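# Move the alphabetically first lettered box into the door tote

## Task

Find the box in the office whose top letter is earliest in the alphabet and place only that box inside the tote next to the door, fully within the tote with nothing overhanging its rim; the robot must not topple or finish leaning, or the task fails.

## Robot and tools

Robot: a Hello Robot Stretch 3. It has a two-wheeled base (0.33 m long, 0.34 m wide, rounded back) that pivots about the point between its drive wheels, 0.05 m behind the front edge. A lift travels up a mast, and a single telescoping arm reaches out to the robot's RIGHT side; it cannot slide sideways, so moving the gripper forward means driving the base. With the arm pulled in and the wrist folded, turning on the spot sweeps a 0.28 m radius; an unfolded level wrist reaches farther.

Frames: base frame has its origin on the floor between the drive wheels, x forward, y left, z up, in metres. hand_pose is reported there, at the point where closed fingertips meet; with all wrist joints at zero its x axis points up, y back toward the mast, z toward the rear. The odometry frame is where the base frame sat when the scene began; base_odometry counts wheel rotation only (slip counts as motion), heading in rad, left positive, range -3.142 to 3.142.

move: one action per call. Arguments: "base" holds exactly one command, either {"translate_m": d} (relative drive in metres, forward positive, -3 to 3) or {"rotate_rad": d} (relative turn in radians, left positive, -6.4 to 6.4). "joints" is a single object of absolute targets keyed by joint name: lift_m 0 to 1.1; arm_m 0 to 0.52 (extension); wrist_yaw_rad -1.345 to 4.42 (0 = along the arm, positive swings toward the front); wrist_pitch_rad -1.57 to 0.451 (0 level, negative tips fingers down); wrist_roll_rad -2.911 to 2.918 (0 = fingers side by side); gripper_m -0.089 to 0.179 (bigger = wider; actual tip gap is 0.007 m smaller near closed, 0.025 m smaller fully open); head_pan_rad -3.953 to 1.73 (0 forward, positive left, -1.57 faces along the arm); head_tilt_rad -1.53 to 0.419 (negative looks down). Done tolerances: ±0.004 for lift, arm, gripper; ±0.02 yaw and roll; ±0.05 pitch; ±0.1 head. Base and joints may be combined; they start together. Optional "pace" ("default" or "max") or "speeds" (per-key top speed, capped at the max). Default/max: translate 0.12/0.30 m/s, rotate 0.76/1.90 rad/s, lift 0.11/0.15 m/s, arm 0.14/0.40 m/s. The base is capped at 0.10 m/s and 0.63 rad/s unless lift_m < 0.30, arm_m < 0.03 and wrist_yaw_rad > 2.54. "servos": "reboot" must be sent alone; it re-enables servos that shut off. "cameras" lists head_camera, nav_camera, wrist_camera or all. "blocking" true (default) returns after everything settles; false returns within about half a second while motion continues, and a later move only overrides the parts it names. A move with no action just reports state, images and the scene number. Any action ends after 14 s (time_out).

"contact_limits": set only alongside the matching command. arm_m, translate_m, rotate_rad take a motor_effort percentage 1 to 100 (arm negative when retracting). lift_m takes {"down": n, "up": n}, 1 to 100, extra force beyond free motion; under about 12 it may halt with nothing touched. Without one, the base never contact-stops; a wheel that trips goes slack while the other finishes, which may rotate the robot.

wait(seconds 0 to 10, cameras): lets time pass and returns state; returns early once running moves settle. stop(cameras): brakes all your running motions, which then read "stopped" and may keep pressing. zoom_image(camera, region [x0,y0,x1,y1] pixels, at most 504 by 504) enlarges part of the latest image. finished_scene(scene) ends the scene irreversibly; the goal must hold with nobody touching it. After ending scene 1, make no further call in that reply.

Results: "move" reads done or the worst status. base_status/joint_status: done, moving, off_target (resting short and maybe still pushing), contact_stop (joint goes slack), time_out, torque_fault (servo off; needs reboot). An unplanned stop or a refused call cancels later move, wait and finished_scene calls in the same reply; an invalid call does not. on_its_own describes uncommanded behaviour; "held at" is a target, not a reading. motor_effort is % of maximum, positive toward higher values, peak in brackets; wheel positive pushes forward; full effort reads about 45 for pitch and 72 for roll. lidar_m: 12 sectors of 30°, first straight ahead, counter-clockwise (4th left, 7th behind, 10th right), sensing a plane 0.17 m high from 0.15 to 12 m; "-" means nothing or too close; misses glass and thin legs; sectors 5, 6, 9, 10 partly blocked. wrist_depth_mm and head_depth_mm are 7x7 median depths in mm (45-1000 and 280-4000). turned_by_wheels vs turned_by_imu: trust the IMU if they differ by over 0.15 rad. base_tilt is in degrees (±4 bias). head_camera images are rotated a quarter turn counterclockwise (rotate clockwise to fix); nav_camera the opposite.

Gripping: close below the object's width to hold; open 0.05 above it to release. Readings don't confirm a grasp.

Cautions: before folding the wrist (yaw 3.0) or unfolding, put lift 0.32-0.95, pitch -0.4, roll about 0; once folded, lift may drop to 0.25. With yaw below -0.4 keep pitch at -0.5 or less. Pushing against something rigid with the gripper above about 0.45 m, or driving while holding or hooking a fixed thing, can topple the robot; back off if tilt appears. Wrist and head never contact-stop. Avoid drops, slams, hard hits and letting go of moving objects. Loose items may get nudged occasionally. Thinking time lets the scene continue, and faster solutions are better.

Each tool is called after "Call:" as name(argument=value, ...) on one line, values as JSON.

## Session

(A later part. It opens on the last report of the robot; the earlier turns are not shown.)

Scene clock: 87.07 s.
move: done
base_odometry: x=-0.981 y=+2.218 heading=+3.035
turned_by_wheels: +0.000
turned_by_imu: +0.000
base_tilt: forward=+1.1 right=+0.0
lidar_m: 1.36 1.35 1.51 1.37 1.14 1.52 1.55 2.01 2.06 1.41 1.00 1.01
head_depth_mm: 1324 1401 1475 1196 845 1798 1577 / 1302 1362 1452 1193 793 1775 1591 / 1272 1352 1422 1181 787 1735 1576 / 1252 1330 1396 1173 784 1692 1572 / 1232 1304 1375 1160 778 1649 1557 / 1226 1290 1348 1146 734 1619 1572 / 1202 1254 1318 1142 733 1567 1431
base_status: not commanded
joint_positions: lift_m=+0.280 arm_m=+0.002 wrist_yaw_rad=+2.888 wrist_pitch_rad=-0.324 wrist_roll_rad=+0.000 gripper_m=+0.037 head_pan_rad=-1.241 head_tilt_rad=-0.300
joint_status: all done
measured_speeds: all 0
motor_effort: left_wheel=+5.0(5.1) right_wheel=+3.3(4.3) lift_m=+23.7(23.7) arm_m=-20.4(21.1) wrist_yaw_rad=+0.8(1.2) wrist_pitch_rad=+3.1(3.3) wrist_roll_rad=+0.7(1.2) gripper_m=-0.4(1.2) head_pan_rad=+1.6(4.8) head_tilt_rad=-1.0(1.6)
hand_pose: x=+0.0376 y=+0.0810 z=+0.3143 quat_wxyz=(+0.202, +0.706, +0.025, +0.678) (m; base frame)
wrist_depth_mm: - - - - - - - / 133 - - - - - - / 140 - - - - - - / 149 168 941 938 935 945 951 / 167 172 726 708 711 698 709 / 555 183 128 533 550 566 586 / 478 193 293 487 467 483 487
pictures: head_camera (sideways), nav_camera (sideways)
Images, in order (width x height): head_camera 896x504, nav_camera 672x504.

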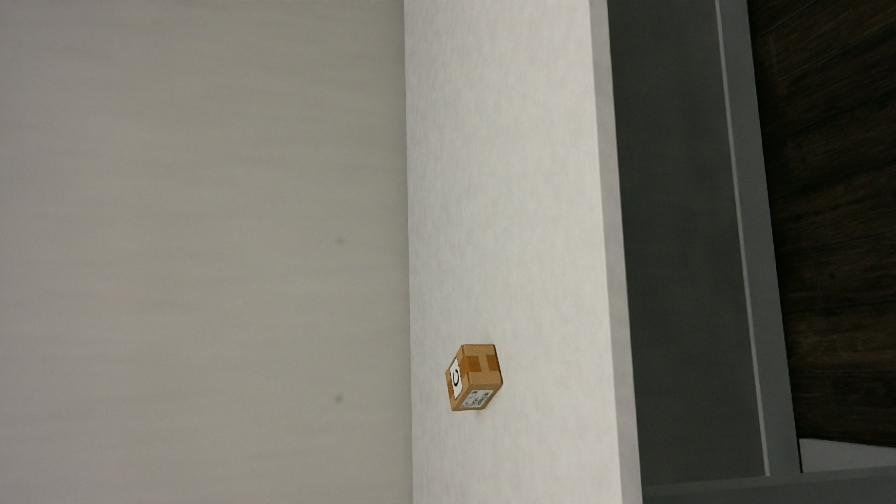

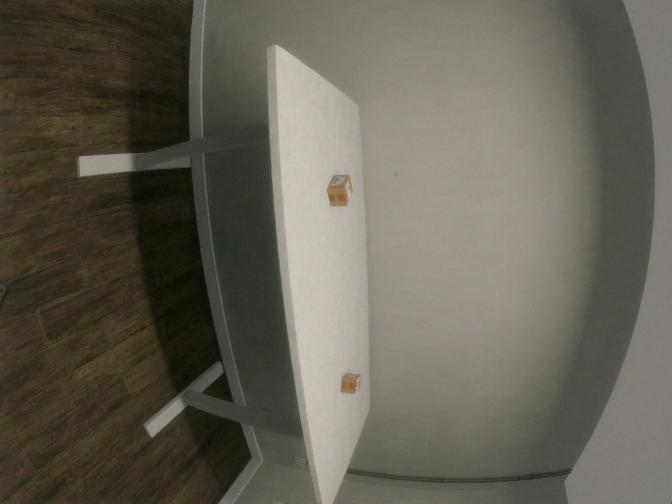

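Call:
zoom_image(camera="head_camera", region=[420, 320, 530, 430])

Call:
move(joints={"head_pan_rad":-1.6,"head_tilt_rad":-0.35}, pace="max", cameras=["head_camera"])

Call:
zoom_image(camera="head_camera", region=[370, 130, 560, 320])

Call:
move(joints={"head_pan_rad":0.62,"head_tilt_rad":-0.3}, pace="max", cameras=["head_camera"])

Call:
zoom_image(camera="head_camera", region=[390, 180, 530, 320])

Call:
move(joints={"head_pan_rad":1.15,"head_tilt_rad":-0.3}, pace="max", cameras=["head_camera"])

Call:
zoom_image(camera="head_camera", region=[340, 150, 540, 350])

Scaled by 4.582 from the camera's 896x504 image, which has a finer 1280x720 frame.

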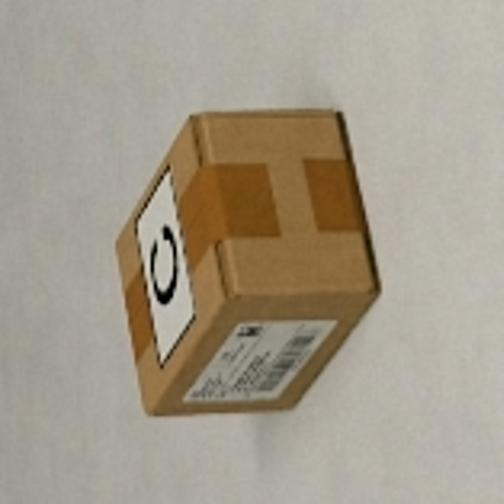

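Scene clock: 92.67 s.
move: done
base_odometry: x=-0.981 y=+2.218 heading=+3.035
turned_by_wheels: +0.000
turned_by_imu: +0.001
base_tilt: forward=+0.9 right=+0.0
lidar_m: 1.36 1.36 1.51 1.37 1.14 1.53 1.55 2.01 2.06 1.41 1.00 1.01
head_depth_mm: 1709 1828 1983 1115 2311 1900 1492 / 1614 1712 1813 1027 1567 1693 1525 / 1514 1633 1688 1021 2036 1877 1517 / 1427 1522 1594 1015 1857 1862 1498 / 1352 1444 1512 1014 1752 1799 1493 / 1292 1372 1432 991 784 1731 1487 / 1233 1296 1366 995 734 1644 1494
base_status: not commanded
joint_positions: lift_m=+0.280 arm_m=+0.002 wrist_yaw_rad=+2.888 wrist_pitch_rad=-0.324 wrist_roll_rad=+0.000 gripper_m=+0.037 head_pan_rad=-1.603 head_tilt_rad=-0.349
joint_status: all done
measured_speeds: all 0
motor_effort: left_wheel=+5.1(5.1) right_wheel=+4.2(4.2) lift_m=+27.9(28.0) arm_m=-19.2(19.7) wrist_yaw_rad=+0.6(1.2) wrist_pitch_rad=+3.2(3.3) wrist_roll_rad=+0.8(1.0) gripper_m=-0.5(1.1) head_pan_rad=-2.5(4.4) head_tilt_rad=-1.3(3.2)
hand_pose: x=+0.0376 y=+0.0810 z=+0.3143 quat_wxyz=(+0.202, +0.706, +0.025, +0.678) (m; base frame)
wrist_depth_mm: - - - - - - - / 133 - - - - - - / 140 - - - - - - / 150 169 913 935 938 922 933 / 167 173 729 714 715 717 715 / 554 183 128 534 553 575 572 / 477 193 294 484 471 479 483
pictures: head_camera (sideways)
Images, in order (width x height): head_camera 896x504.

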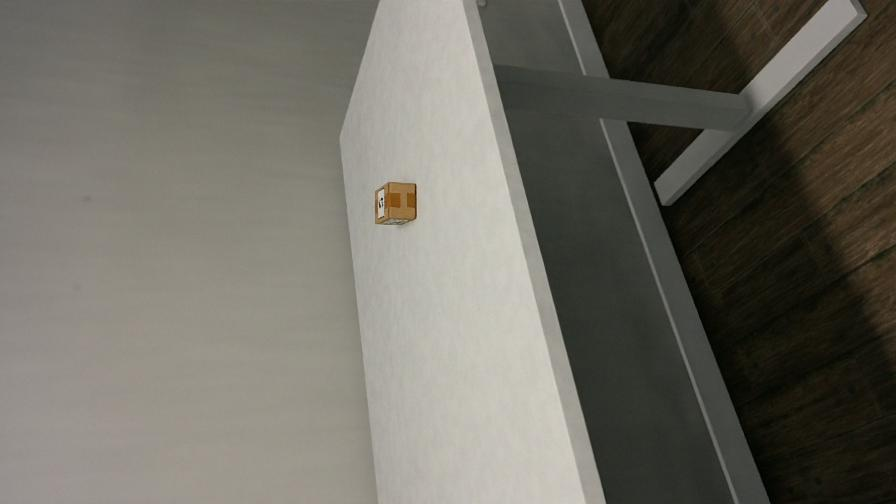

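Scaled by 2.653 from the camera's 896x504 image, which has a finer 1280x720 frame.

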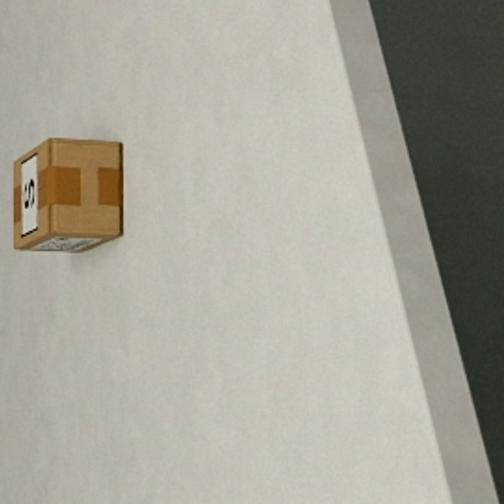

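Scene clock: 93.83 s.
move: done
base_odometry: x=-0.981 y=+2.218 heading=+3.035
turned_by_wheels: +0.000
turned_by_imu: +0.000
base_tilt: forward=+1.1 right=-0.2
lidar_m: 1.36 1.35 1.50 1.37 1.14 1.53 1.54 2.01 2.06 1.41 1.01 1.01
head_depth_mm: 1461 1541 1625 1333 1830 1892 1572 / 1489 1583 1657 1311 1844 1914 1576 / 1524 1602 1676 1316 1875 1959 1575 / 1543 1625 1710 1305 1927 1978 1562 / 1571 1643 1729 1295 1966 1970 1565 / 1597 1656 1782 1271 1997 1959 1559 / 1595 1694 1791 1279 2037 1959 1549
base_status: not commanded
joint_positions: lift_m=+0.280 arm_m=+0.002 wrist_yaw_rad=+2.888 wrist_pitch_rad=-0.324 wrist_roll_rad=+0.000 gripper_m=+0.037 head_pan_rad=+0.664 head_tilt_rad=-0.304
joint_status: all done
measured_speeds: all 0
motor_effort: left_wheel=+4.9(5.0) right_wheel=+4.0(4.4) lift_m=+28.9(29.4) arm_m=-19.0(19.3) wrist_yaw_rad=+0.6(1.2) wrist_pitch_rad=+3.1(3.4) wrist_roll_rad=+0.8(1.1) gripper_m=+0.7(1.0) head_pan_rad=-2.0(6.2) head_tilt_rad=+3.7(6.4)
hand_pose: x=+0.0376 y=+0.0810 z=+0.3143 quat_wxyz=(+0.202, +0.706, +0.025, +0.678) (m; base frame)
wrist_depth_mm: - - - - - - - / 133 - - - - - - / 140 - - - - - - / 149 168 921 945 924 938 918 / 167 171 737 716 713 720 715 / 550 182 127 531 558 568 575 / 477 193 292 483 465 481 484
pictures: head_camera (sideways)
Images, in order (width x height): head_camera 896x504.

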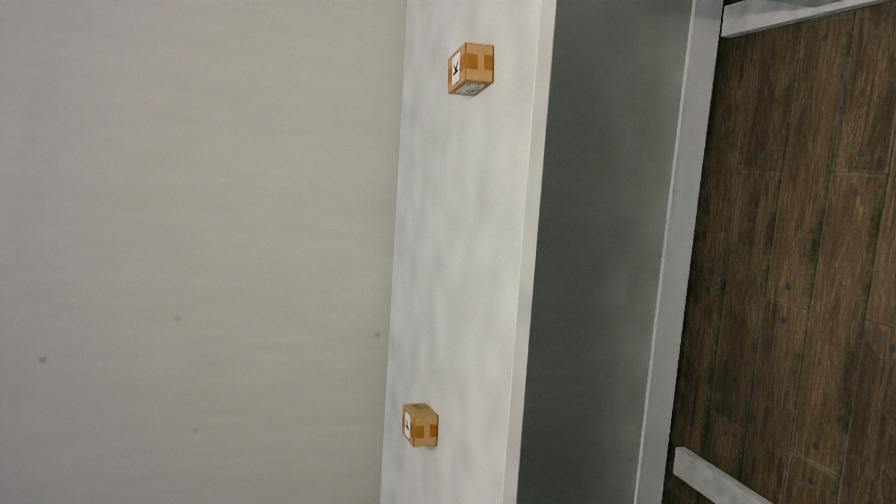

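Scaled by 3.600 from the camera's 896x504 image, which has a finer 1280x720 frame.

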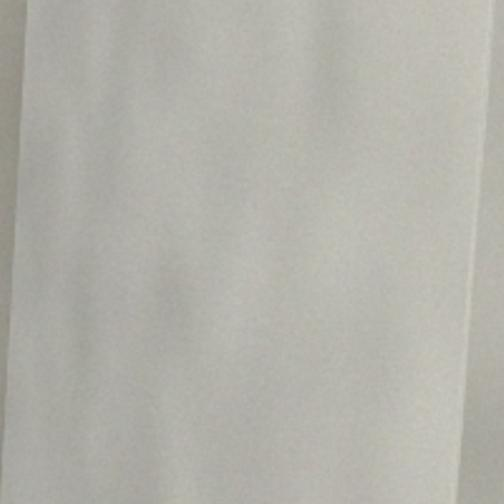

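Scene clock: 94.60 s.
move: done
base_odometry: x=-0.981 y=+2.218 heading=+3.035
turned_by_wheels: +0.000
turned_by_imu: +0.000
base_tilt: forward=+1.1 right=-0.1
lidar_m: 1.36 1.35 1.51 1.37 1.14 1.52 1.55 2.01 2.05 1.41 1.01 1.02
head_depth_mm: 1601 1684 1732 1319 1888 1934 1584 / 1715 1774 1877 1336 2035 1984 1577 / 1779 1881 1981 1426 1710 1825 1585 / 1888 1986 2067 1558 2317 1989 1549 / 1981 2056 2102 2185 2295 1897 1568 / 1809 1863 1928 2052 1766 1786 1550 / 1192 1230 1292 1370 1443 1556 1515
base_status: not commanded
joint_positions: lift_m=+0.280 arm_m=+0.002 wrist_yaw_rad=+2.888 wrist_pitch_rad=-0.324 wrist_roll_rad=+0.000 gripper_m=+0.037 head_pan_rad=+1.185 head_tilt_rad=-0.302
joint_status: all done
measured_speeds: all 0
motor_effort: left_wheel=+4.7(5.0) right_wheel=+4.2(4.7) lift_m=+30.4(30.4) arm_m=-18.7(18.9) wrist_yaw_rad=+1.1(1.1) wrist_pitch_rad=+3.1(3.4) wrist_roll_rad=+1.0(1.2) gripper_m=+0.2(1.1) head_pan_rad=-0.5(5.2) head_tilt_rad=+3.9(6.1)
hand_pose: x=+0.0376 y=+0.0810 z=+0.3143 quat_wxyz=(+0.202, +0.706, +0.025, +0.678) (m; base frame)
wrist_depth_mm: - - - - - - - / 133 - - - - - - / 140 - - - - - - / 149 169 920 919 917 935 937 / 167 172 752 709 710 715 717 / 544 183 127 533 551 573 570 / 479 194 294 480 468 478 485
pictures: head_camera (sideways)
Images, in order (width x height): head_camera 896x504.

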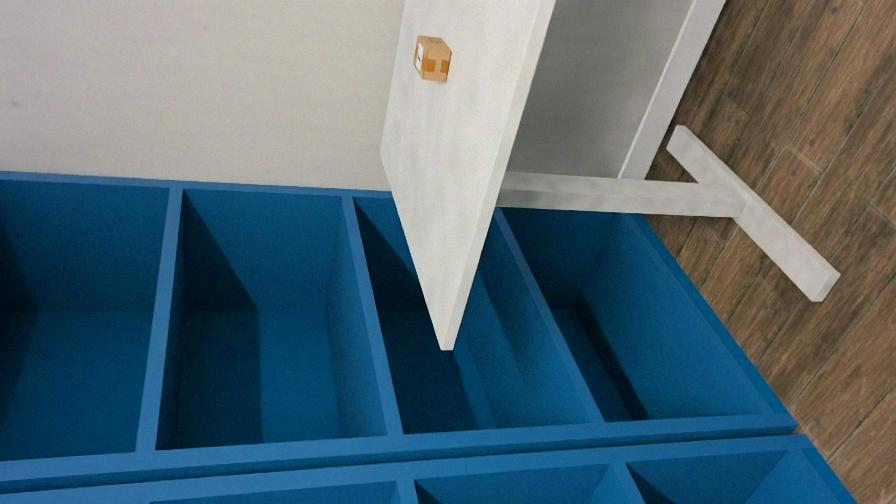

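Scaled by 2.520 from the camera's 896x504 image, which has a finer 1280x720 frame.

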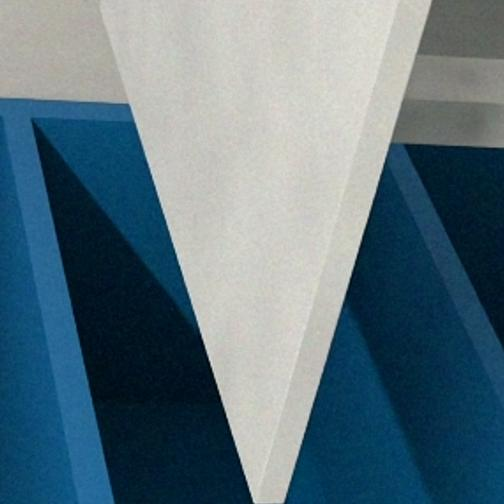

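Call:
zoom_image(camera="head_camera", region=[395, 20, 475, 100])

Call:
move(joints={"head_pan_rad":0.5,"head_tilt_rad":-0.3}, pace="max", cameras=["head_camera"])

Call:
zoom_image(camera="head_camera", region=[420, 140, 510, 230])

Scaled by 6.300 from the camera's 896x504 image, which has a finer 1280x720 frame.

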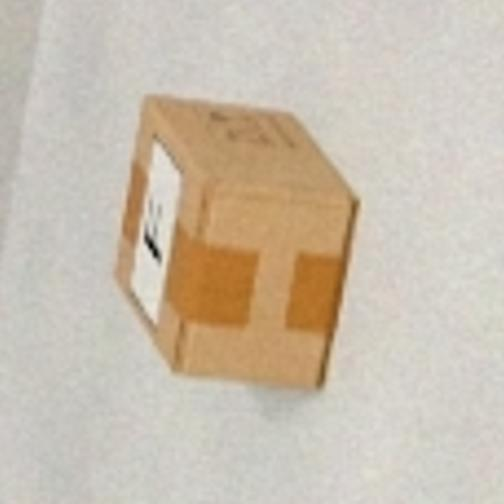

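Scene clock: 100.27 s.
move: done
base_odometry: x=-0.981 y=+2.218 heading=+3.035
turned_by_wheels: +0.000
turned_by_imu: +0.001
base_tilt: forward=+0.9 right=-0.2
lidar_m: 1.36 1.36 1.50 1.37 1.14 1.52 1.54 2.01 2.06 1.41 1.01 1.01
head_depth_mm: 1534 1611 1695 1360 1937 2008 1593 / 1525 1621 1700 1330 1443 1774 1539 / 1530 1603 1685 1226 1898 1975 1574 / 1503 1597 1681 1317 1886 1978 1568 / 1515 1589 1675 1299 1894 2001 1560 / 1518 1595 1682 1292 1891 1969 1555 / 1510 1582 1679 1291 1894 1966 1558
base_status: not commanded
joint_positions: lift_m=+0.280 arm_m=+0.002 wrist_yaw_rad=+2.888 wrist_pitch_rad=-0.324 wrist_roll_rad=+0.000 gripper_m=+0.037 head_pan_rad=+0.484 head_tilt_rad=-0.300
joint_status: all done
measured_speeds: all 0
motor_effort: left_wheel=+4.8(5.0) right_wheel=+3.9(4.5) lift_m=+30.3(30.7) arm_m=-17.2(17.7) wrist_yaw_rad=+0.9(1.4) wrist_pitch_rad=+3.2(3.4) wrist_roll_rad=+0.8(1.2) gripper_m=-0.3(0.9) head_pan_rad=-1.3(4.4) head_tilt_rad=+3.5(6.2)
hand_pose: x=+0.0376 y=+0.0810 z=+0.3143 quat_wxyz=(+0.202, +0.706, +0.025, +0.678) (m; base frame)
wrist_depth_mm: - - - - - - - / 133 - - - - - - / 141 - - - - - - / 150 169 917 921 928 910 946 / 167 172 726 704 718 710 698 / 552 183 128 532 554 583 578 / 476 193 296 478 467 485 481
pictures: head_camera (sideways)
Images, in order (width x height): head_camera 896x504.

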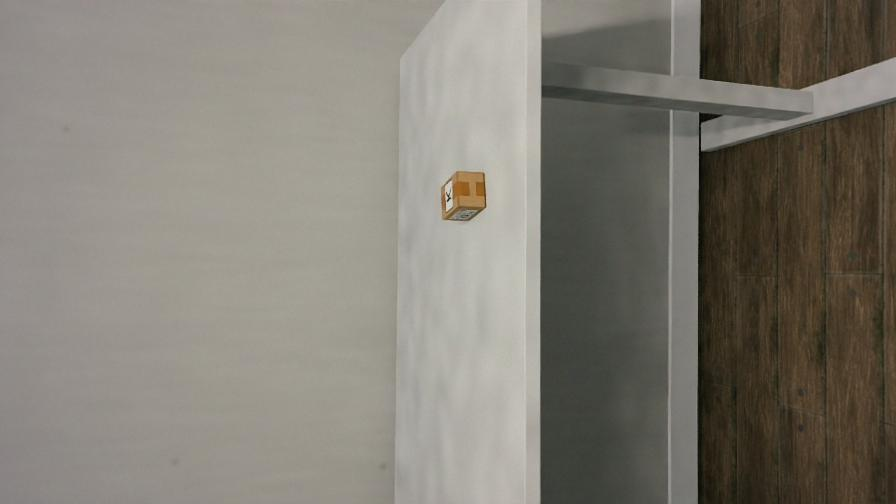

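Scaled by 5.600 from the camera's 896x504 image, which has a finer 1280x720 frame.

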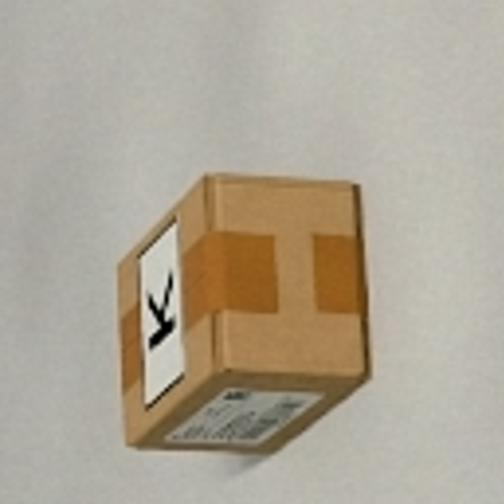

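Call:
move(base={"rotate_rad":-0.88}, joints={"lift_m":0.95,"gripper_m":0.179,"wrist_pitch_rad":-0.4}, pace="max")

Call:
move(base={"translate_m":0.371}, joints={"wrist_yaw_rad":1.57,"wrist_pitch_rad":-0.35}, pace="max")

Call:
move(base={"rotate_rad":1.28}, joints={"lift_m":1.03,"wrist_pitch_rad":-0.25,"head_pan_rad":-1.57,"head_tilt_rad":-0.5}, pace="max", cameras=["head_camera"])

Call:
move(joints={"wrist_yaw_rad":0.43,"arm_m":0.1}, pace="max", cameras=["wrist_camera"])

Scene clock: 132.03 s.
move: done
base_odometry: x=-0.981 y=+2.218 heading=+2.155
turned_by_wheels: -0.880
turned_by_imu: -0.875
base_tilt: forward=+1.0 right=+0.0
lidar_m: 1.00 1.55 1.35 1.75 1.90 1.37 1.14 1.53 2.03 2.01 1.41 1.44
head_depth_mm: 1309 1367 1415 1491 757 1624 1600 / 1401 1448 1521 1598 1645 1745 1575 / 1495 1565 1662 1728 1815 1858 1571 / 1617 1694 1775 1874 2025 1971 1571 / 1747 1855 1941 2067 2207 1997 1572 / 1876 1986 2087 2223 2340 1978 1580 / 1811 1857 1977 2054 2162 1948 1567
base_status: done
joint_positions: lift_m=+0.950 arm_m=+0.002 wrist_yaw_rad=+2.888 wrist_pitch_rad=-0.415 wrist_roll_rad=+0.000 gripper_m=+0.179 head_pan_rad=+0.500 head_tilt_rad=-0.300
joint_status: all done
measured_speeds: all 0
motor_effort: left_wheel=+10.0(16.3) right_wheel=-7.4(14.9) lift_m=+29.2(33.0) arm_m=-22.9(23.7) wrist_yaw_rad=+0.8(1.4) wrist_pitch_rad=+2.4(5.4) wrist_roll_rad=+0.8(1.1) gripper_m=+0.1(93.9) head_pan_rad=+3.2(4.1) head_tilt_rad=+3.1(5.0)
hand_pose: x=+0.0350 y=+0.0709 z=+0.9633 quat_wxyz=(+0.232, +0.704, +0.058, +0.668) (m; base frame)
wrist_depth_mm: - - - - - - - / 135 - - - - - - / 145 174 - - - - - / 162 178 - - - - - / - 180 - - - - - / 125 191 - - - 137 122 / - 221 - - - - 109
pictures: none

Scene clock: 136.70 s.
move: done
base_odometry: x=-1.186 y=+2.527 heading=+2.156
turned_by_wheels: +0.000
turned_by_imu: +0.000
base_tilt: forward=+0.8 right=-0.1
lidar_m: 0.64 1.16 1.72 1.25 1.71 1.67 1.51 1.84 2.08 2.05 1.23 1.08
head_depth_mm: 963 1001 1043 1089 756 552 435 / 1031 1075 1123 1174 1215 548 434 / 1098 1152 1205 1266 1347 548 431 / 1185 1256 1314 1394 1470 1511 430 / 1286 1357 1432 1520 1623 1741 457 / 1403 1475 1597 1695 1830 1858 1553 / 1546 1652 1773 1893 2025 1962 1558
base_status: done
joint_positions: lift_m=+0.950 arm_m=+0.002 wrist_yaw_rad=+1.573 wrist_pitch_rad=-0.371 wrist_roll_rad=+0.000 gripper_m=+0.179 head_pan_rad=+0.500 head_tilt_rad=-0.300
joint_status: all done
measured_speeds: all 0
motor_effort: left_wheel=+14.0(17.3) right_wheel=-2.3(8.9) lift_m=+29.1(29.7) arm_m=-20.6(23.2) wrist_yaw_rad=-2.5(8.0) wrist_pitch_rad=+3.6(6.5) wrist_roll_rad=+0.8(1.1) gripper_m=+0.5(1.6) head_pan_rad=+2.6(4.0) head_tilt_rad=+2.2(4.3)
hand_pose: x=+0.2087 y=-0.1463 z=+0.9734 quat_wxyz=(+0.584, +0.584, -0.398, +0.400) (m; base frame)
wrist_depth_mm: - - - - - - - / - - - 471 - - - / 389 365 365 366 369 369 369 / 281 283 283 284 284 286 286 / - 243 235 232 222 234 223 / 125 - - - - 214 122 / - - - - - - 109
pictures: none

Scene clock: 139.67 s.
move: done
base_odometry: x=-1.186 y=+2.527 heading=-2.848
turned_by_wheels: +1.279
turned_by_imu: +1.277
base_tilt: forward=+0.8 right=-0.2
lidar_m: 1.25 1.71 1.66 1.51 1.51 1.84 2.06 1.23 1.18 1.07 0.64 1.31
head_depth_mm: 927 1012 1067 799 - - - / 918 1001 1052 795 - - - / 910 988 1041 792 - - - / 900 978 1031 642 536 442 - / 889 964 1008 663 536 442 - / 881 960 1004 708 534 442 - / 874 943 992 710 573 - -
base_status: done
joint_positions: lift_m=+1.030 arm_m=+0.002 wrist_yaw_rad=+1.573 wrist_pitch_rad=-0.270 wrist_roll_rad=+0.000 gripper_m=+0.179 head_pan_rad=-1.578 head_tilt_rad=-0.500
joint_status: all done
measured_speeds: all 0
motor_effort: left_wheel=-10.3(14.4) right_wheel=+11.0(15.2) lift_m=+23.1(33.0) arm_m=-23.0(23.7) wrist_yaw_rad=-1.7(2.4) wrist_pitch_rad=+3.0(6.4) wrist_roll_rad=+0.8(1.2) gripper_m=+0.7(1.2) head_pan_rad=+1.9(4.9) head_tilt_rad=-2.5(4.9)
hand_pose: x=+0.2192 y=-0.1463 z=+1.0772 quat_wxyz=(+0.563, +0.563, -0.427, +0.429) (m; base frame)
wrist_depth_mm: - - - - - - - / - - - - - - - / - - - - - - - / - - - - - - - / - - - - - - - / 125 - - - - 309 117 / - - - - 311 268 106
pictures: head_camera (sideways)
Images, in order (width x height): head_camera 896x504.

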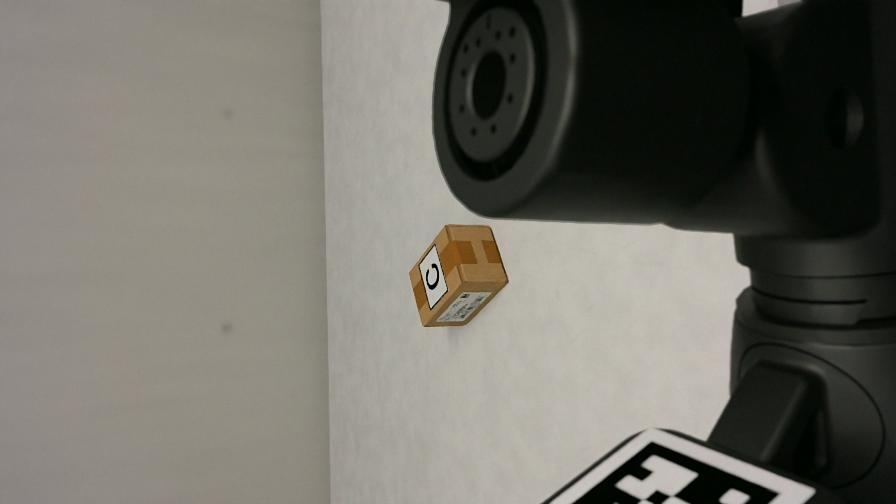

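Scene clock: 140.93 s.
move: done
base_odometry: x=-1.186 y=+2.527 heading=-2.848
turned_by_wheels: +0.000
turned_by_imu: +0.000
base_tilt: forward=+0.9 right=-0.2
lidar_m: 1.25 1.71 1.67 1.51 1.51 1.84 2.05 1.23 1.18 1.07 0.64 1.31
head_depth_mm: 928 989 - - 489 433 1282 / 918 1001 1058 - - 420 1285 / 909 987 1045 - - 430 1247 / 897 979 285 287 304 431 1255 / 891 969 1024 649 535 429 1250 / 883 957 1003 710 535 428 386 / 876 944 999 619 533 428 385
base_status: not commanded
joint_positions: lift_m=+1.030 arm_m=+0.100 wrist_yaw_rad=+0.433 wrist_pitch_rad=-0.270 wrist_roll_rad=+0.000 gripper_m=+0.179 head_pan_rad=-1.572 head_tilt_rad=-0.500
joint_status: all done
measured_speeds: all 0
motor_effort: left_wheel=-9.5(10.2) right_wheel=+10.0(11.2) lift_m=+21.5(22.9) arm_m=+21.9(26.0) wrist_yaw_rad=-1.9(7.8) wrist_pitch_rad=+3.4(3.7) wrist_roll_rad=+1.0(1.1) gripper_m=-0.3(0.9) head_pan_rad=+2.6(5.1) head_tilt_rad=-2.5(3.5)
hand_pose: x=+0.0795 y=-0.4634 z=+1.0772 quat_wxyz=(+0.705, +0.244, -0.663, +0.057) (m; base frame)
wrist_depth_mm: - - - - - - - / - - - - - - - / - - - - - - - / - - - - - - - / - 419 398 399 319 - 399 / 126 304 331 333 276 308 122 / 255 264 274 274 275 268 107
pictures: wrist_camera
Images, in order (width x height): wrist_camera 644x364.

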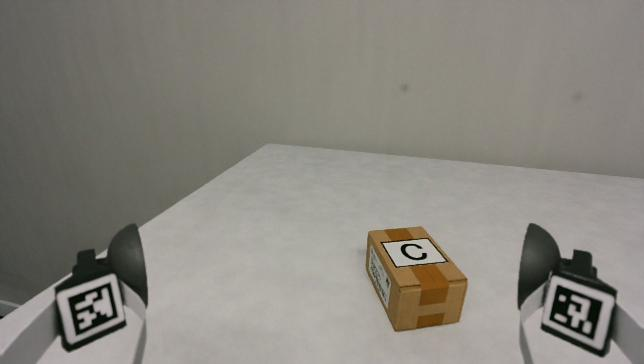

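Call:
move(base={"translate_m":-0.028}, joints={"wrist_yaw_rad":0.58,"lift_m":0.89,"arm_m":0.13}, contact_limits={"lift_m":{"down":14}}, cameras=["wrist_camera"])

Scene clock: 160.57 s.
move: contact_stop
base_odometry: x=-1.159 y=+2.535 heading=-2.848
turned_by_wheels: +0.000
turned_by_imu: +0.000
base_tilt: forward=+1.0 right=+0.0
lidar_m: 1.28 1.73 1.67 1.51 1.50 1.84 2.03 1.20 1.18 1.07 0.65 1.31
head_depth_mm: 928 1013 1073 718 303 296 1285 / 921 1002 1058 715 304 303 1287 / 914 994 1044 715 309 301 1252 / 906 979 1035 682 370 366 1254 / 897 967 1019 640 439 406 1249 / 889 964 1012 710 533 422 972 / 883 955 999 710 496 428 386
base_status: done
joint_positions: lift_m=+0.895 arm_m=+0.130 wrist_yaw_rad=+0.578 wrist_pitch_rad=-0.195 wrist_roll_rad=+0.016 gripper_m=+0.179 head_pan_rad=-1.570 head_tilt_rad=-0.501
joint_status: lift_m contact_stop (moved -0.135 of -0.140); the others done
measured_speeds: all 0
on_its_own: lift_m is slack since a contact_stop (your +0.890 is given up); wrist_pitch_rad is at rest, and its effort (-10.4) is outside its rest range (-8 to +12)
motor_effort: left_wheel=-1.2(13.9) right_wheel=-0.1(6.1) lift_m=+25.1(25.2) arm_m=+19.6(26.0) wrist_yaw_rad=+2.2(6.6) wrist_pitch_rad=-10.4(15.5) wrist_roll_rad=-4.4(4.5) gripper_m=-0.4(1.3) head_pan_rad=+3.1(4.3) head_tilt_rad=-0.9(3.0)
contact_limits: lift_m down 14 (down: maximum 72; up: maximum 65)
hand_pose: x=+0.1134 y=-0.4816 z=+0.9602 quat_wxyz=(+0.689, +0.268, -0.660, +0.132) (m; base frame)
wrist_depth_mm: - - - - - - - / - - - - - - - / - - - - 261 - - / - 324 323 321 237 201 317 / 220 221 221 219 205 206 217 / 115 140 168 167 166 159 118 / - 130 135 135 134 133 109
pictures: wrist_camera
Images, in order (width x height): wrist_camera 644x364.

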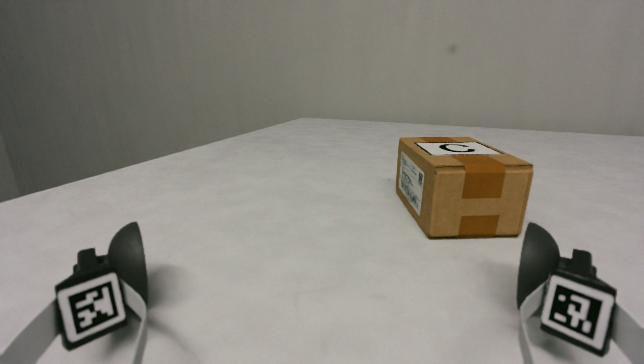

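Call:
move(joints={"lift_m":0.917})

Call:
move(joints={"arm_m":0.22}, cameras=["wrist_camera"])

Scene clock: 166.20 s.
move: done
base_odometry: x=-1.159 y=+2.535 heading=-2.848
turned_by_wheels: +0.000
turned_by_imu: +0.001
base_tilt: forward=+1.0 right=-0.1
lidar_m: 1.28 1.73 1.68 1.50 1.50 1.84 2.03 1.21 1.19 1.07 0.65 1.31
head_depth_mm: 934 1006 1066 719 295 287 1287 / 930 1001 1053 721 - 300 1280 / 913 990 1037 716 288 294 1279 / 908 980 1036 681 362 359 1249 / 901 971 1022 639 420 418 1250 / 891 955 1011 707 533 429 971 / 881 951 1000 708 498 428 385
base_status: not commanded
joint_positions: lift_m=+0.917 arm_m=+0.130 wrist_yaw_rad=+0.578 wrist_pitch_rad=-0.265 wrist_roll_rad=+0.005 gripper_m=+0.179 head_pan_rad=-1.570 head_tilt_rad=-0.501
joint_status: all done
measured_speeds: all 0
motor_effort: left_wheel=-1.4(1.6) right_wheel=+0.4(0.5) lift_m=+29.1(31.2) arm_m=+7.5(10.5) wrist_yaw_rad=+1.8(2.8) wrist_pitch_rad=+2.6(9.7) wrist_roll_rad=-0.6(4.5) gripper_m=-0.2(0.8) head_pan_rad=+2.5(3.4) head_tilt_rad=-0.9(1.8)
hand_pose: x=+0.1102 y=-0.4768 z=+0.9653 quat_wxyz=(+0.697, +0.290, -0.646, +0.109) (m; base frame)
wrist_depth_mm: - - - - - - - / - - - - - - - / - - 417 381 270 244 - / 317 296 298 298 238 204 302 / 217 217 218 219 212 208 220 / 116 139 171 172 173 159 118 / - 133 142 142 143 142 109
pictures: none

Scene clock: 168.10 s.
move: done
base_odometry: x=-1.159 y=+2.535 heading=-2.848
turned_by_wheels: +0.000
turned_by_imu: +0.000
base_tilt: forward=+0.9 right=-0.2
lidar_m: 1.28 1.74 1.67 1.50 1.51 1.84 2.03 1.21 1.18 1.07 0.65 1.31
head_depth_mm: 929 1017 1065 359 369 433 1282 / 923 996 1054 340 377 431 1279 / 918 991 1046 362 374 430 1281 / 903 979 1034 443 444 430 1250 / 895 970 1021 641 506 428 1249 / 885 963 1010 710 515 428 972 / 878 952 1001 705 533 427 385
base_status: not commanded
joint_positions: lift_m=+0.917 arm_m=+0.220 wrist_yaw_rad=+0.578 wrist_pitch_rad=-0.266 wrist_roll_rad=+0.004 gripper_m=+0.179 head_pan_rad=-1.570 head_tilt_rad=-0.501
joint_status: all done
measured_speeds: all 0
motor_effort: left_wheel=-1.2(1.6) right_wheel=+0.2(0.6) lift_m=+23.6(29.0) arm_m=+25.1(26.6) wrist_yaw_rad=+2.1(2.5) wrist_pitch_rad=+2.7(3.0) wrist_roll_rad=-0.7(0.9) gripper_m=+0.5(1.2) head_pan_rad=+2.4(3.7) head_tilt_rad=-0.3(1.4)
hand_pose: x=+0.1102 y=-0.5668 z=+0.9652 quat_wxyz=(+0.697, +0.290, -0.646, +0.109) (m; base frame)
wrist_depth_mm: - - - - - - - / - - - - - - - / - - 417 421 381 382 383 / 293 294 297 276 173 299 298 / 216 216 218 207 133 133 219 / 116 140 172 172 140 137 118 / - 132 141 142 142 142 109
pictures: wrist_camera
Images, in order (width x height): wrist_camera 644x364.

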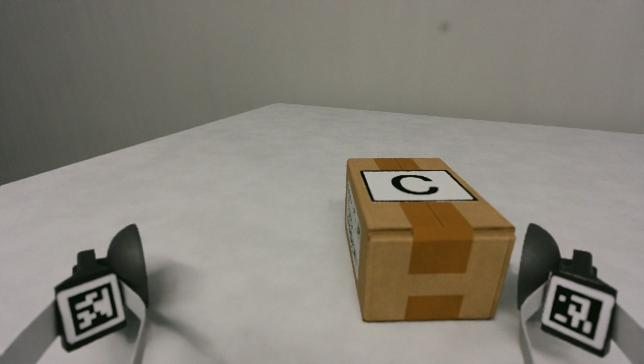

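Call:
move(base={"translate_m":-0.02})

Call:
move(joints={"arm_m":0.268}, cameras=["wrist_camera"])

Scene clock: 173.03 s.
move: done
base_odometry: x=-1.140 y=+2.541 heading=-2.848
turned_by_wheels: +0.000
turned_by_imu: +0.001
base_tilt: forward=+1.0 right=+0.0
lidar_m: 1.30 1.76 1.68 1.49 1.50 2.22 2.01 1.19 1.18 1.07 0.66 1.32
head_depth_mm: 931 1017 1071 358 369 433 1317 / 930 1002 1059 340 377 432 1277 / 919 991 1046 363 374 431 1281 / 911 987 1039 443 444 430 1275 / 901 979 1023 624 507 429 1249 / 891 964 1009 708 515 429 1083 / 882 953 1002 708 533 428 931
base_status: done
joint_positions: lift_m=+0.917 arm_m=+0.220 wrist_yaw_rad=+0.578 wrist_pitch_rad=-0.266 wrist_roll_rad=+0.004 gripper_m=+0.179 head_pan_rad=-1.570 head_tilt_rad=-0.501
joint_status: not commanded
measured_speeds: all 0
motor_effort: left_wheel=-4.0(9.4) right_wheel=-4.5(9.2) lift_m=+20.8(20.9) arm_m=+22.0(22.9) wrist_yaw_rad=+2.2(2.6) wrist_pitch_rad=+2.5(3.0) wrist_roll_rad=-0.7(0.8) gripper_m=-0.3(1.3) head_pan_rad=+2.1(3.5) head_tilt_rad=+2.0(2.1)
hand_pose: x=+0.1102 y=-0.5668 z=+0.9652 quat_wxyz=(+0.697, +0.290, -0.646, +0.109) (m; base frame)
wrist_depth_mm: - - - - - - - / - - - - - - - / - 415 418 420 380 385 389 / 295 295 295 259 185 300 300 / 217 215 217 145 142 218 219 / 116 140 172 158 153 164 118 / - 132 141 142 143 142 109
pictures: none

Scene clock: 174.50 s.
move: done
base_odometry: x=-1.140 y=+2.541 heading=-2.848
turned_by_wheels: +0.000
turned_by_imu: +0.000
base_tilt: forward=+0.9 right=-0.3
lidar_m: 1.30 1.76 1.68 1.50 1.50 2.22 2.01 1.19 1.19 1.08 0.66 1.32
head_depth_mm: 938 1017 1071 378 503 433 1317 / 925 1005 1058 383 504 431 1278 / 913 996 1049 402 433 430 1281 / 905 981 1035 480 499 430 1285 / 900 974 1023 616 535 429 1254 / 889 965 1011 709 532 428 1076 / 885 954 1005 708 532 429 936
base_status: not commanded
joint_positions: lift_m=+0.917 arm_m=+0.268 wrist_yaw_rad=+0.578 wrist_pitch_rad=-0.266 wrist_roll_rad=+0.004 gripper_m=+0.179 head_pan_rad=-1.570 head_tilt_rad=-0.501
joint_status: all done
measured_speeds: all 0
motor_effort: left_wheel=-3.7(4.0) right_wheel=-4.8(5.2) lift_m=+21.2(21.3) arm_m=+24.0(27.1) wrist_yaw_rad=+2.1(2.8) wrist_pitch_rad=+2.4(3.1) wrist_roll_rad=-0.8(0.9) gripper_m=+0.5(1.2) head_pan_rad=+1.7(2.8) head_tilt_rad=+1.6(2.8)
hand_pose: x=+0.1102 y=-0.6148 z=+0.9652 quat_wxyz=(+0.697, +0.290, -0.646, +0.109) (m; base frame)
wrist_depth_mm: - - - - - - - / - - - - - - - / - 380 416 416 416 383 - / 294 296 296 171 295 298 299 / 216 216 205 125 197 219 218 / 116 140 172 105 108 165 118 / - 132 137 113 114 142 109
pictures: wrist_camera
Images, in order (width x height): wrist_camera 644x364.

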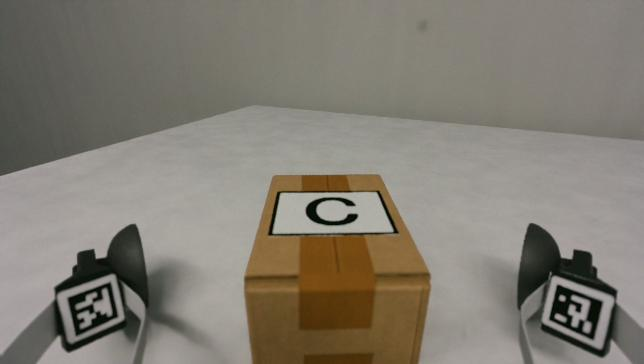

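Call:
move(joints={"gripper_m":0.02})

Call:
move(joints={"lift_m":0.99}, cameras=["wrist_camera"])

Call:
move(joints={"arm_m":0.0}, speeds={"arm_m":0.25})

Call:
move(base={"rotate_rad":2.552}, joints={"wrist_yaw_rad":1.57,"head_pan_rad":0,"head_tilt_rad":-0.4}, cameras=["wrist_camera"])

Scene clock: 191.60 s.
move: done
base_odometry: x=-1.140 y=+2.541 heading=-2.848
turned_by_wheels: +0.000
turned_by_imu: +0.001
base_tilt: forward=+1.0 right=+0.0
lidar_m: 1.30 1.76 1.68 1.50 1.50 2.22 2.01 1.19 1.19 1.08 0.65 1.32
head_depth_mm: 935 1024 1067 378 503 433 1320 / 924 1009 1056 383 503 432 1297 / 921 996 1044 402 433 432 1283 / 909 983 1033 481 502 430 1279 / 896 975 1027 618 535 429 1254 / 890 966 1013 677 535 429 1075 / 882 956 1000 705 533 429 929
base_status: not commanded
joint_positions: lift_m=+0.917 arm_m=+0.268 wrist_yaw_rad=+0.581 wrist_pitch_rad=-0.265 wrist_roll_rad=+0.004 gripper_m=+0.022 head_pan_rad=-1.570 head_tilt_rad=-0.500
joint_status: all done
measured_speeds: all 0
motor_effort: left_wheel=-3.8(4.0) right_wheel=-4.5(5.4) lift_m=+21.6(22.2) arm_m=+22.7(23.4) wrist_yaw_rad=+0.0(2.6) wrist_pitch_rad=+2.5(3.1) wrist_roll_rad=-0.7(0.8) gripper_m=-32.1(99.3) head_pan_rad=+1.4(2.6) head_tilt_rad=+2.2(4.2)
hand_pose: x=+0.1107 y=-0.6145 z=+0.9654 quat_wxyz=(+0.697, +0.290, -0.646, +0.110) (m; base frame)
wrist_depth_mm: - - - - - - - / - - - - - - - / - 379 418 384 384 384 - / 295 299 300 172 298 300 301 / 217 219 148 126 144 219 220 / 171 172 124 107 126 159 172 / 147 132 126 114 116 133 142
pictures: none

Scene clock: 193.10 s.
move: done
base_odometry: x=-1.140 y=+2.541 heading=-2.848
turned_by_wheels: +0.000
turned_by_imu: +0.000
base_tilt: forward=+1.1 right=-0.4
lidar_m: 1.29 1.76 1.68 1.49 1.50 2.22 2.01 1.19 1.19 1.07 0.66 1.32
head_depth_mm: 934 1008 348 632 541 433 1315 / 925 993 348 390 539 433 1286 / 919 995 364 387 537 431 1281 / 905 985 446 457 537 432 1274 / 898 978 1022 622 534 430 1251 / 891 968 1016 675 534 428 1080 / 883 957 1002 706 533 429 933
base_status: not commanded
joint_positions: lift_m=+0.990 arm_m=+0.268 wrist_yaw_rad=+0.581 wrist_pitch_rad=-0.275 wrist_roll_rad=+0.004 gripper_m=+0.025 head_pan_rad=-1.570 head_tilt_rad=-0.500
joint_status: all done
measured_speeds: all 0
motor_effort: left_wheel=-3.8(4.0) right_wheel=-4.8(5.2) lift_m=+31.1(33.1) arm_m=+22.2(22.7) wrist_yaw_rad=-0.2(0.6) wrist_pitch_rad=+4.4(4.7) wrist_roll_rad=-0.6(0.8) gripper_m=-15.2(33.2) head_pan_rad=+0.3(2.5) head_tilt_rad=+2.2(3.9)
hand_pose: x=+0.1102 y=-0.6138 z=+1.0360 quat_wxyz=(+0.698, +0.294, -0.645, +0.107) (m; base frame)
wrist_depth_mm: - - - - - - - / - - - - - - - / - - - - - - - / - 434 - 169 411 406 - / 363 342 151 129 145 342 347 / 272 271 124 107 123 252 273 / 231 209 115 114 113 211 225
pictures: wrist_camera
Images, in order (width x height): wrist_camera 644x364.

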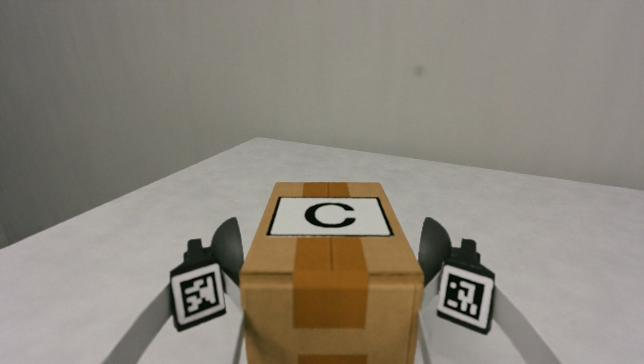

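Scene clock: 196.13 s.
move: done
base_odometry: x=-1.140 y=+2.541 heading=-2.848
turned_by_wheels: +0.000
turned_by_imu: +0.000
base_tilt: forward=+1.0 right=-0.4
lidar_m: 1.30 1.75 1.68 1.50 1.51 2.22 2.01 1.19 1.19 1.08 0.66 1.33
head_depth_mm: 933 1015 1070 722 560 - - / 927 1007 1062 717 561 - - / 917 991 1044 716 559 - - / 906 985 1035 716 - - - / 900 976 1026 712 - - 1282 / 893 964 1011 708 365 407 1217 / 880 959 1002 709 368 406 932
base_status: not commanded
joint_positions: lift_m=+0.990 arm_m=+0.002 wrist_yaw_rad=+0.581 wrist_pitch_rad=-0.275 wrist_roll_rad=+0.004 gripper_m=+0.025 head_pan_rad=-1.570 head_tilt_rad=-0.500
joint_status: all done
joint sent to its limit — arm_m, lower limit.
measured_speeds: all 0
motor_effort: left_wheel=-3.8(4.1) right_wheel=-4.6(5.2) lift_m=+21.1(31.1) arm_m=-22.8(25.4) wrist_yaw_rad=+0.1(0.8) wrist_pitch_rad=+4.2(4.8) wrist_roll_rad=-0.6(1.0) gripper_m=-16.5(18.0) head_pan_rad=+1.2(2.3) head_tilt_rad=+1.6(3.7)
hand_pose: x=+0.1102 y=-0.3475 z=+1.0360 quat_wxyz=(+0.698, +0.294, -0.645, +0.107) (m; base frame)
wrist_depth_mm: - - - - - - - / - - - - - - - / - - - - - - - / - - 501 170 - - - / - 344 151 129 145 348 342 / 271 271 124 108 123 253 276 / 232 212 115 113 113 213 227
pictures: none

Scene clock: 201.27 s.
move: done
base_odometry: x=-1.140 y=+2.541 heading=-0.297
turned_by_wheels: +2.551
turned_by_imu: +2.544
base_tilt: forward=+1.2 right=-0.1
lidar_m: 1.80 2.01 2.01 1.19 1.08 0.66 1.25 1.30 1.75 1.73 1.68 1.50
head_depth_mm: 1535 1652 1771 1952 2123 1777 1452 / 2756 2940 3204 2959 2051 1781 1454 / 2483 2718 2920 3096 2309 1774 1438 / 2330 2483 2653 2844 2298 1773 1436 / 2127 2287 2417 2643 2277 1755 1431 / 1995 2112 2215 2376 2262 1758 1436 / 1872 1965 2076 2206 2251 1736 1441
base_status: done
joint_positions: lift_m=+0.990 arm_m=+0.002 wrist_yaw_rad=+1.567 wrist_pitch_rad=-0.275 wrist_roll_rad=+0.004 gripper_m=+0.025 head_pan_rad=+0.001 head_tilt_rad=-0.399
joint_status: all done
measured_speeds: all 0
motor_effort: left_wheel=-11.3(14.6) right_wheel=+10.2(15.1) lift_m=+26.4(26.9) arm_m=-23.0(23.9) wrist_yaw_rad=+3.2(7.3) wrist_pitch_rad=+4.4(4.8) wrist_roll_rad=-0.6(1.0) gripper_m=-16.1(17.6) head_pan_rad=-2.2(4.8) head_tilt_rad=+1.4(6.2)
hand_pose: x=+0.2187 y=-0.1477 z=+1.0360 quat_wxyz=(+0.564, +0.564, -0.429, +0.424) (m; base frame)
wrist_depth_mm: - - - - - - - / - - - - - - - / - - - - - - - / - - - - - - - / - - 149 129 146 - - / - - 124 106 123 - - / - - 115 114 113 - -
pictures: wrist_camera
Images, in order (width x height): wrist_camera 644x364.

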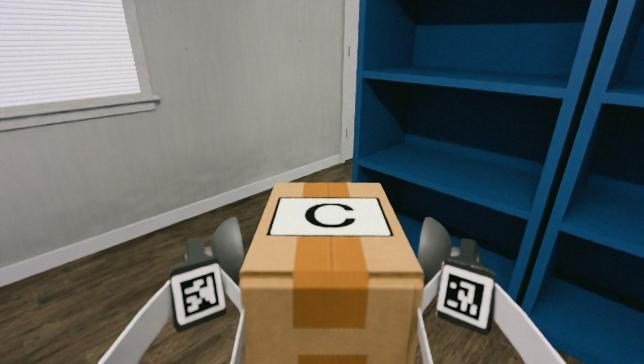

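Call:
move(base={"rotate_rad":0.1}, joints={"lift_m":0.85,"wrist_pitch_rad":-0.35}, pace="max")

Call:
move(joints={"wrist_yaw_rad":2.62,"lift_m":0.6}, pace="max", cameras=["wrist_camera","nav_camera"])

Scene clock: 209.80 s.
move: done
base_odometry: x=-1.140 y=+2.541 heading=-0.197
turned_by_wheels: +0.099
turned_by_imu: +0.100
base_tilt: forward=+1.1 right=-0.2
lidar_m: 2.21 2.01 1.19 1.19 1.08 0.66 1.33 1.30 1.76 1.68 1.50 1.50
head_depth_mm: 2639 2834 3132 2778 1994 1776 1450 / 2444 2652 2919 3105 2277 1767 1459 / 2280 2458 2644 2865 2284 1768 1445 / 2132 2292 2481 2650 2280 1767 1434 / 2017 2125 2283 2430 2298 1750 1436 / 1883 2001 2115 2273 2289 1742 1434 / 1777 1891 1986 2143 2207 1735 1435
base_status: done
joint_positions: lift_m=+0.850 arm_m=+0.002 wrist_yaw_rad=+1.567 wrist_pitch_rad=-0.375 wrist_roll_rad=+0.004 gripper_m=+0.025 head_pan_rad=+0.000 head_tilt_rad=-0.399
joint_status: all done
measured_speeds: all 0
motor_effort: left_wheel=-11.5(14.4) right_wheel=+9.8(15.4) lift_m=+22.4(27.1) arm_m=-20.8(21.3) wrist_yaw_rad=+3.3(3.7) wrist_pitch_rad=+4.4(5.8) wrist_roll_rad=-0.6(0.8) gripper_m=-15.9(17.3) head_pan_rad=-3.9(4.6) head_tilt_rad=-1.4(2.1)
hand_pose: x=+0.2083 y=-0.1477 z=+0.8725 quat_wxyz=(+0.585, +0.584, -0.400, +0.396) (m; base frame)
wrist_depth_mm: - - - - - - - / - - - - - - - / - - - - - - - / - - - - - - - / - - 148 129 146 - - / - - 125 106 124 - - / - - 115 113 113 - -
pictures: none

Scene clock: 212.27 s.
move: done
base_odometry: x=-1.140 y=+2.541 heading=-0.197
turned_by_wheels: +0.000
turned_by_imu: +0.000
base_tilt: forward=+0.9 right=-0.1
lidar_m: 2.21 2.01 1.18 1.19 1.08 0.66 1.33 1.30 1.76 1.68 1.50 1.50
head_depth_mm: 2630 2871 3081 2793 2017 1799 1453 / 2466 2654 2879 3090 2329 1761 1437 / 2296 2449 2667 2886 2290 1756 1444 / 2142 2281 2454 2649 2259 1762 1437 / 2003 2126 2300 2496 2265 1751 1446 / 1899 1989 2110 2277 2268 1746 1445 / 1772 1895 1994 2164 2191 1748 1428
base_status: not commanded
joint_positions: lift_m=+0.600 arm_m=+0.002 wrist_yaw_rad=+2.617 wrist_pitch_rad=-0.375 wrist_roll_rad=+0.004 gripper_m=+0.025 head_pan_rad=+0.000 head_tilt_rad=-0.399
joint_status: all done
measured_speeds: all 0
motor_effort: left_wheel=-10.7(11.5) right_wheel=+9.7(10.4) lift_m=+22.3(23.1) arm_m=-19.8(20.7) wrist_yaw_rad=+3.2(9.6) wrist_pitch_rad=+4.3(4.8) wrist_roll_rad=-0.6(0.9) gripper_m=-16.5(17.1) head_pan_rad=-2.8(4.1) head_tilt_rad=-1.8(2.6)
hand_pose: x=+0.0938 y=+0.0519 z=+0.6224 quat_wxyz=(+0.308, +0.706, -0.053, +0.635) (m; base frame)
wrist_depth_mm: - - - - - - - / - - - - - - - / - - - - - - - / - - - - - - - / - - 148 129 145 - - / 919 925 124 107 124 888 930 / 206 744 115 113 113 748 799
pictures: nav_camera (sideways), wrist_camera
Images, in order (width x height): nav_camera 672x504, wrist_camera 644x364.

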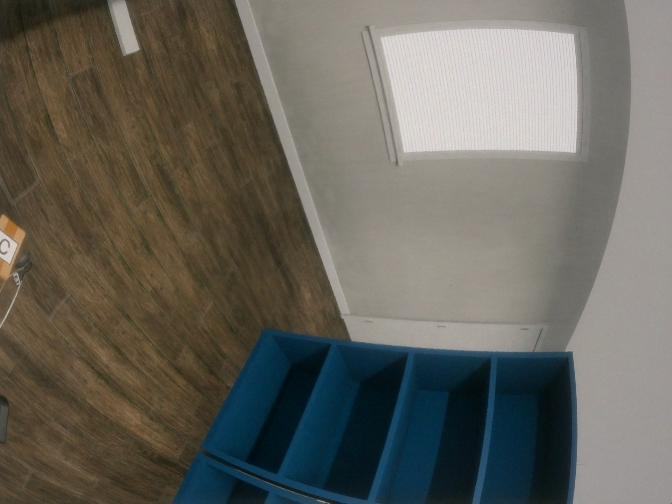

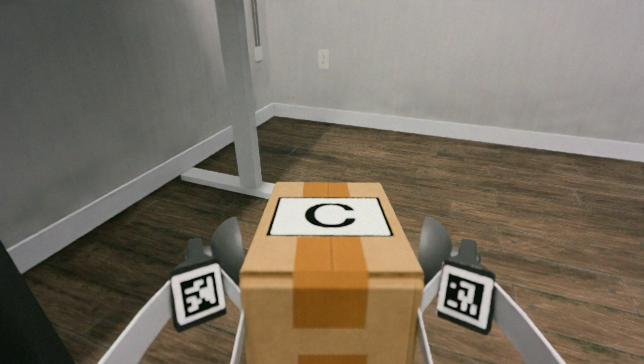

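Call:
move(joints={"lift_m":0.285}, pace="max")

Call:
move(base={"translate_m":2.1}, pace="max")

Call:
move(base={"rotate_rad":-1.112}, speeds={"rotate_rad":1.2}, cameras=["nav_camera","wrist_camera"])

Scene clock: 218.40 s.
move: done
base_odometry: x=-1.140 y=+2.541 heading=-0.197
turned_by_wheels: +0.000
turned_by_imu: +0.001
base_tilt: forward=+0.8 right=+0.1
lidar_m: 2.21 2.01 1.19 1.19 1.08 0.66 1.33 1.30 1.76 1.68 1.50 1.50
head_depth_mm: 2667 2823 3131 2808 1984 1775 1448 / 2458 2598 2885 3080 2293 1773 1452 / 2277 2475 2635 2876 2315 1770 1447 / 2117 2291 2480 2670 2262 1758 1439 / 1987 2123 2301 2485 2277 1749 1446 / 1895 1991 2121 2263 2280 1759 1433 / 1765 1886 1976 2144 2172 1759 1438
base_status: not commanded
joint_positions: lift_m=+0.285 arm_m=+0.002 wrist_yaw_rad=+2.617 wrist_pitch_rad=-0.375 wrist_roll_rad=+0.004 gripper_m=+0.025 head_pan_rad=+0.000 head_tilt_rad=-0.400
joint_status: all done
measured_speeds: all 0
motor_effort: left_wheel=-10.6(11.0) right_wheel=+9.2(9.9) lift_m=+22.5(24.0) arm_m=-17.6(18.9) wrist_yaw_rad=+3.3(4.1) wrist_pitch_rad=+4.4(4.8) wrist_roll_rad=-0.5(0.9) gripper_m=-16.2(17.3) head_pan_rad=-2.6(4.2) head_tilt_rad=-2.1(3.2)
hand_pose: x=+0.0938 y=+0.0519 z=+0.3074 quat_wxyz=(+0.308, +0.706, -0.053, +0.635) (m; base frame)
wrist_depth_mm: - - - - - - - / - - - - - - - / - - - - - - - / 837 826 841 853 851 844 840 / 658 648 149 128 145 651 661 / 539 548 124 107 123 508 541 / 210 276 115 114 113 439 461
pictures: none

Scene clock: 226.87 s.
move: done
base_odometry: x=+0.920 y=+2.130 heading=-0.197
turned_by_wheels: +0.000
turned_by_imu: -0.002
base_tilt: forward=+0.9 right=-0.3
lidar_m: 0.44 0.40 0.40 0.49 0.97 2.03 2.65 2.38 0.59 0.69 2.35 0.70
head_depth_mm: 489 535 588 654 737 842 975 / 452 491 536 590 656 738 841 / 421 454 491 536 593 656 735 / 394 422 454 493 538 592 658 / 369 393 421 454 493 538 593 / 348 370 394 422 456 493 539 / 329 348 370 395 423 456 494
base_status: done
joint_positions: lift_m=+0.285 arm_m=+0.002 wrist_yaw_rad=+2.617 wrist_pitch_rad=-0.375 wrist_roll_rad=+0.004 gripper_m=+0.025 head_pan_rad=+0.000 head_tilt_rad=-0.401
joint_status: not commanded
measured_speeds: all 0
motor_effort: left_wheel=-0.5(14.9) right_wheel=+5.8(15.3) lift_m=+28.6(28.7) arm_m=-15.0(18.1) wrist_yaw_rad=+3.1(3.6) wrist_pitch_rad=+4.5(4.8) wrist_roll_rad=-0.6(0.8) gripper_m=-16.4(17.3) head_pan_rad=-1.3(4.2) head_tilt_rad=+1.7(2.9)
hand_pose: x=+0.0937 y=+0.0520 z=+0.3074 quat_wxyz=(+0.308, +0.706, -0.053, +0.635) (m; base frame)
wrist_depth_mm: 539 487 433 395 359 333 306 / - 523 467 422 381 351 326 / - 562 520 459 412 375 346 / - - 543 477 434 400 366 / 657 656 146 129 145 425 392 / 547 543 124 106 124 123 416 / 210 276 115 113 113 436 441
pictures: none

Scene clock: 229.57 s.
move: done
base_odometry: x=+0.920 y=+2.130 heading=-1.309
turned_by_wheels: -1.111
turned_by_imu: -1.108
base_tilt: forward=+1.0 right=-0.2
lidar_m: 2.35 0.76 0.46 0.40 0.40 0.48 0.87 2.02 2.65 2.88 0.58 0.66
head_depth_mm: 2119 2327 2471 2693 2316 1790 1447 / 2087 2299 2427 2662 2281 1772 1432 / 2064 2238 2396 2586 2249 1768 1447 / 2055 2203 2353 2530 2150 1776 1426 / 2036 2166 2320 2514 2170 1763 1433 / 1997 2094 2304 2476 2253 1756 1438 / 1969 2088 2216 2369 2117 1757 1425
base_status: done
joint_positions: lift_m=+0.285 arm_m=+0.002 wrist_yaw_rad=+2.617 wrist_pitch_rad=-0.375 wrist_roll_rad=+0.004 gripper_m=+0.025 head_pan_rad=+0.000 head_tilt_rad=-0.401
joint_status: not commanded
measured_speeds: all 0
motor_effort: left_wheel=+12.0(15.5) right_wheel=-9.5(14.3) lift_m=+30.5(30.7) arm_m=-22.1(22.1) wrist_yaw_rad=+3.1(3.4) wrist_pitch_rad=+4.5(4.9) wrist_roll_rad=-0.5(0.8) gripper_m=-16.1(17.2) head_pan_rad=-1.7(3.6) head_tilt_rad=+3.3(3.8)
hand_pose: x=+0.0937 y=+0.0520 z=+0.3074 quat_wxyz=(+0.308, +0.706, -0.053, +0.635) (m; base frame)
wrist_depth_mm: 344 383 457 526 - - - / 353 404 480 553 - - - / 365 424 509 - - - - / 388 452 534 170 785 833 818 / 404 465 148 129 146 665 664 / 418 - 124 106 124 504 537 / - 275 115 113 113 430 461
pictures: nav_camera (sideways), wrist_camera
Images, in order (width x height): nav_camera 672x504, wrist_camera 644x364.

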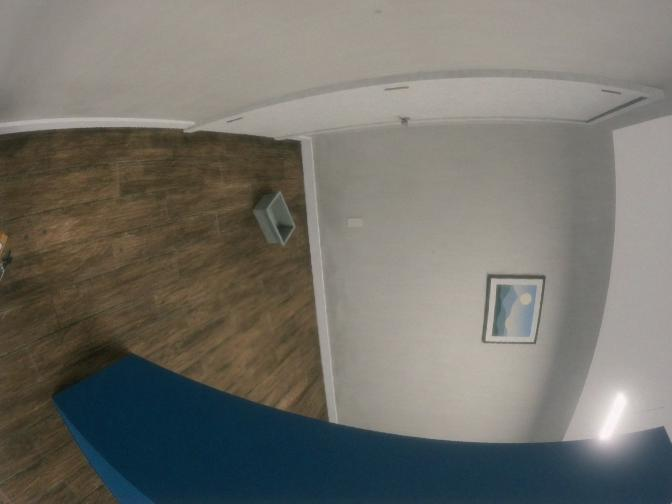

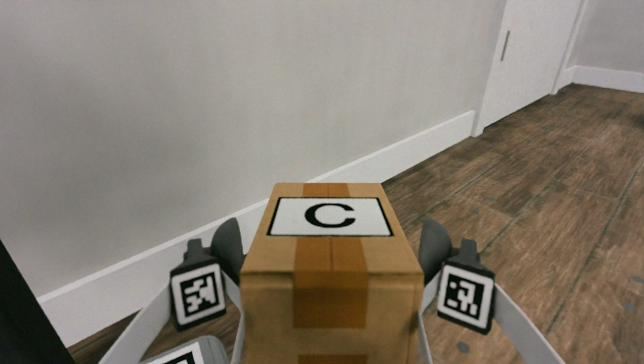

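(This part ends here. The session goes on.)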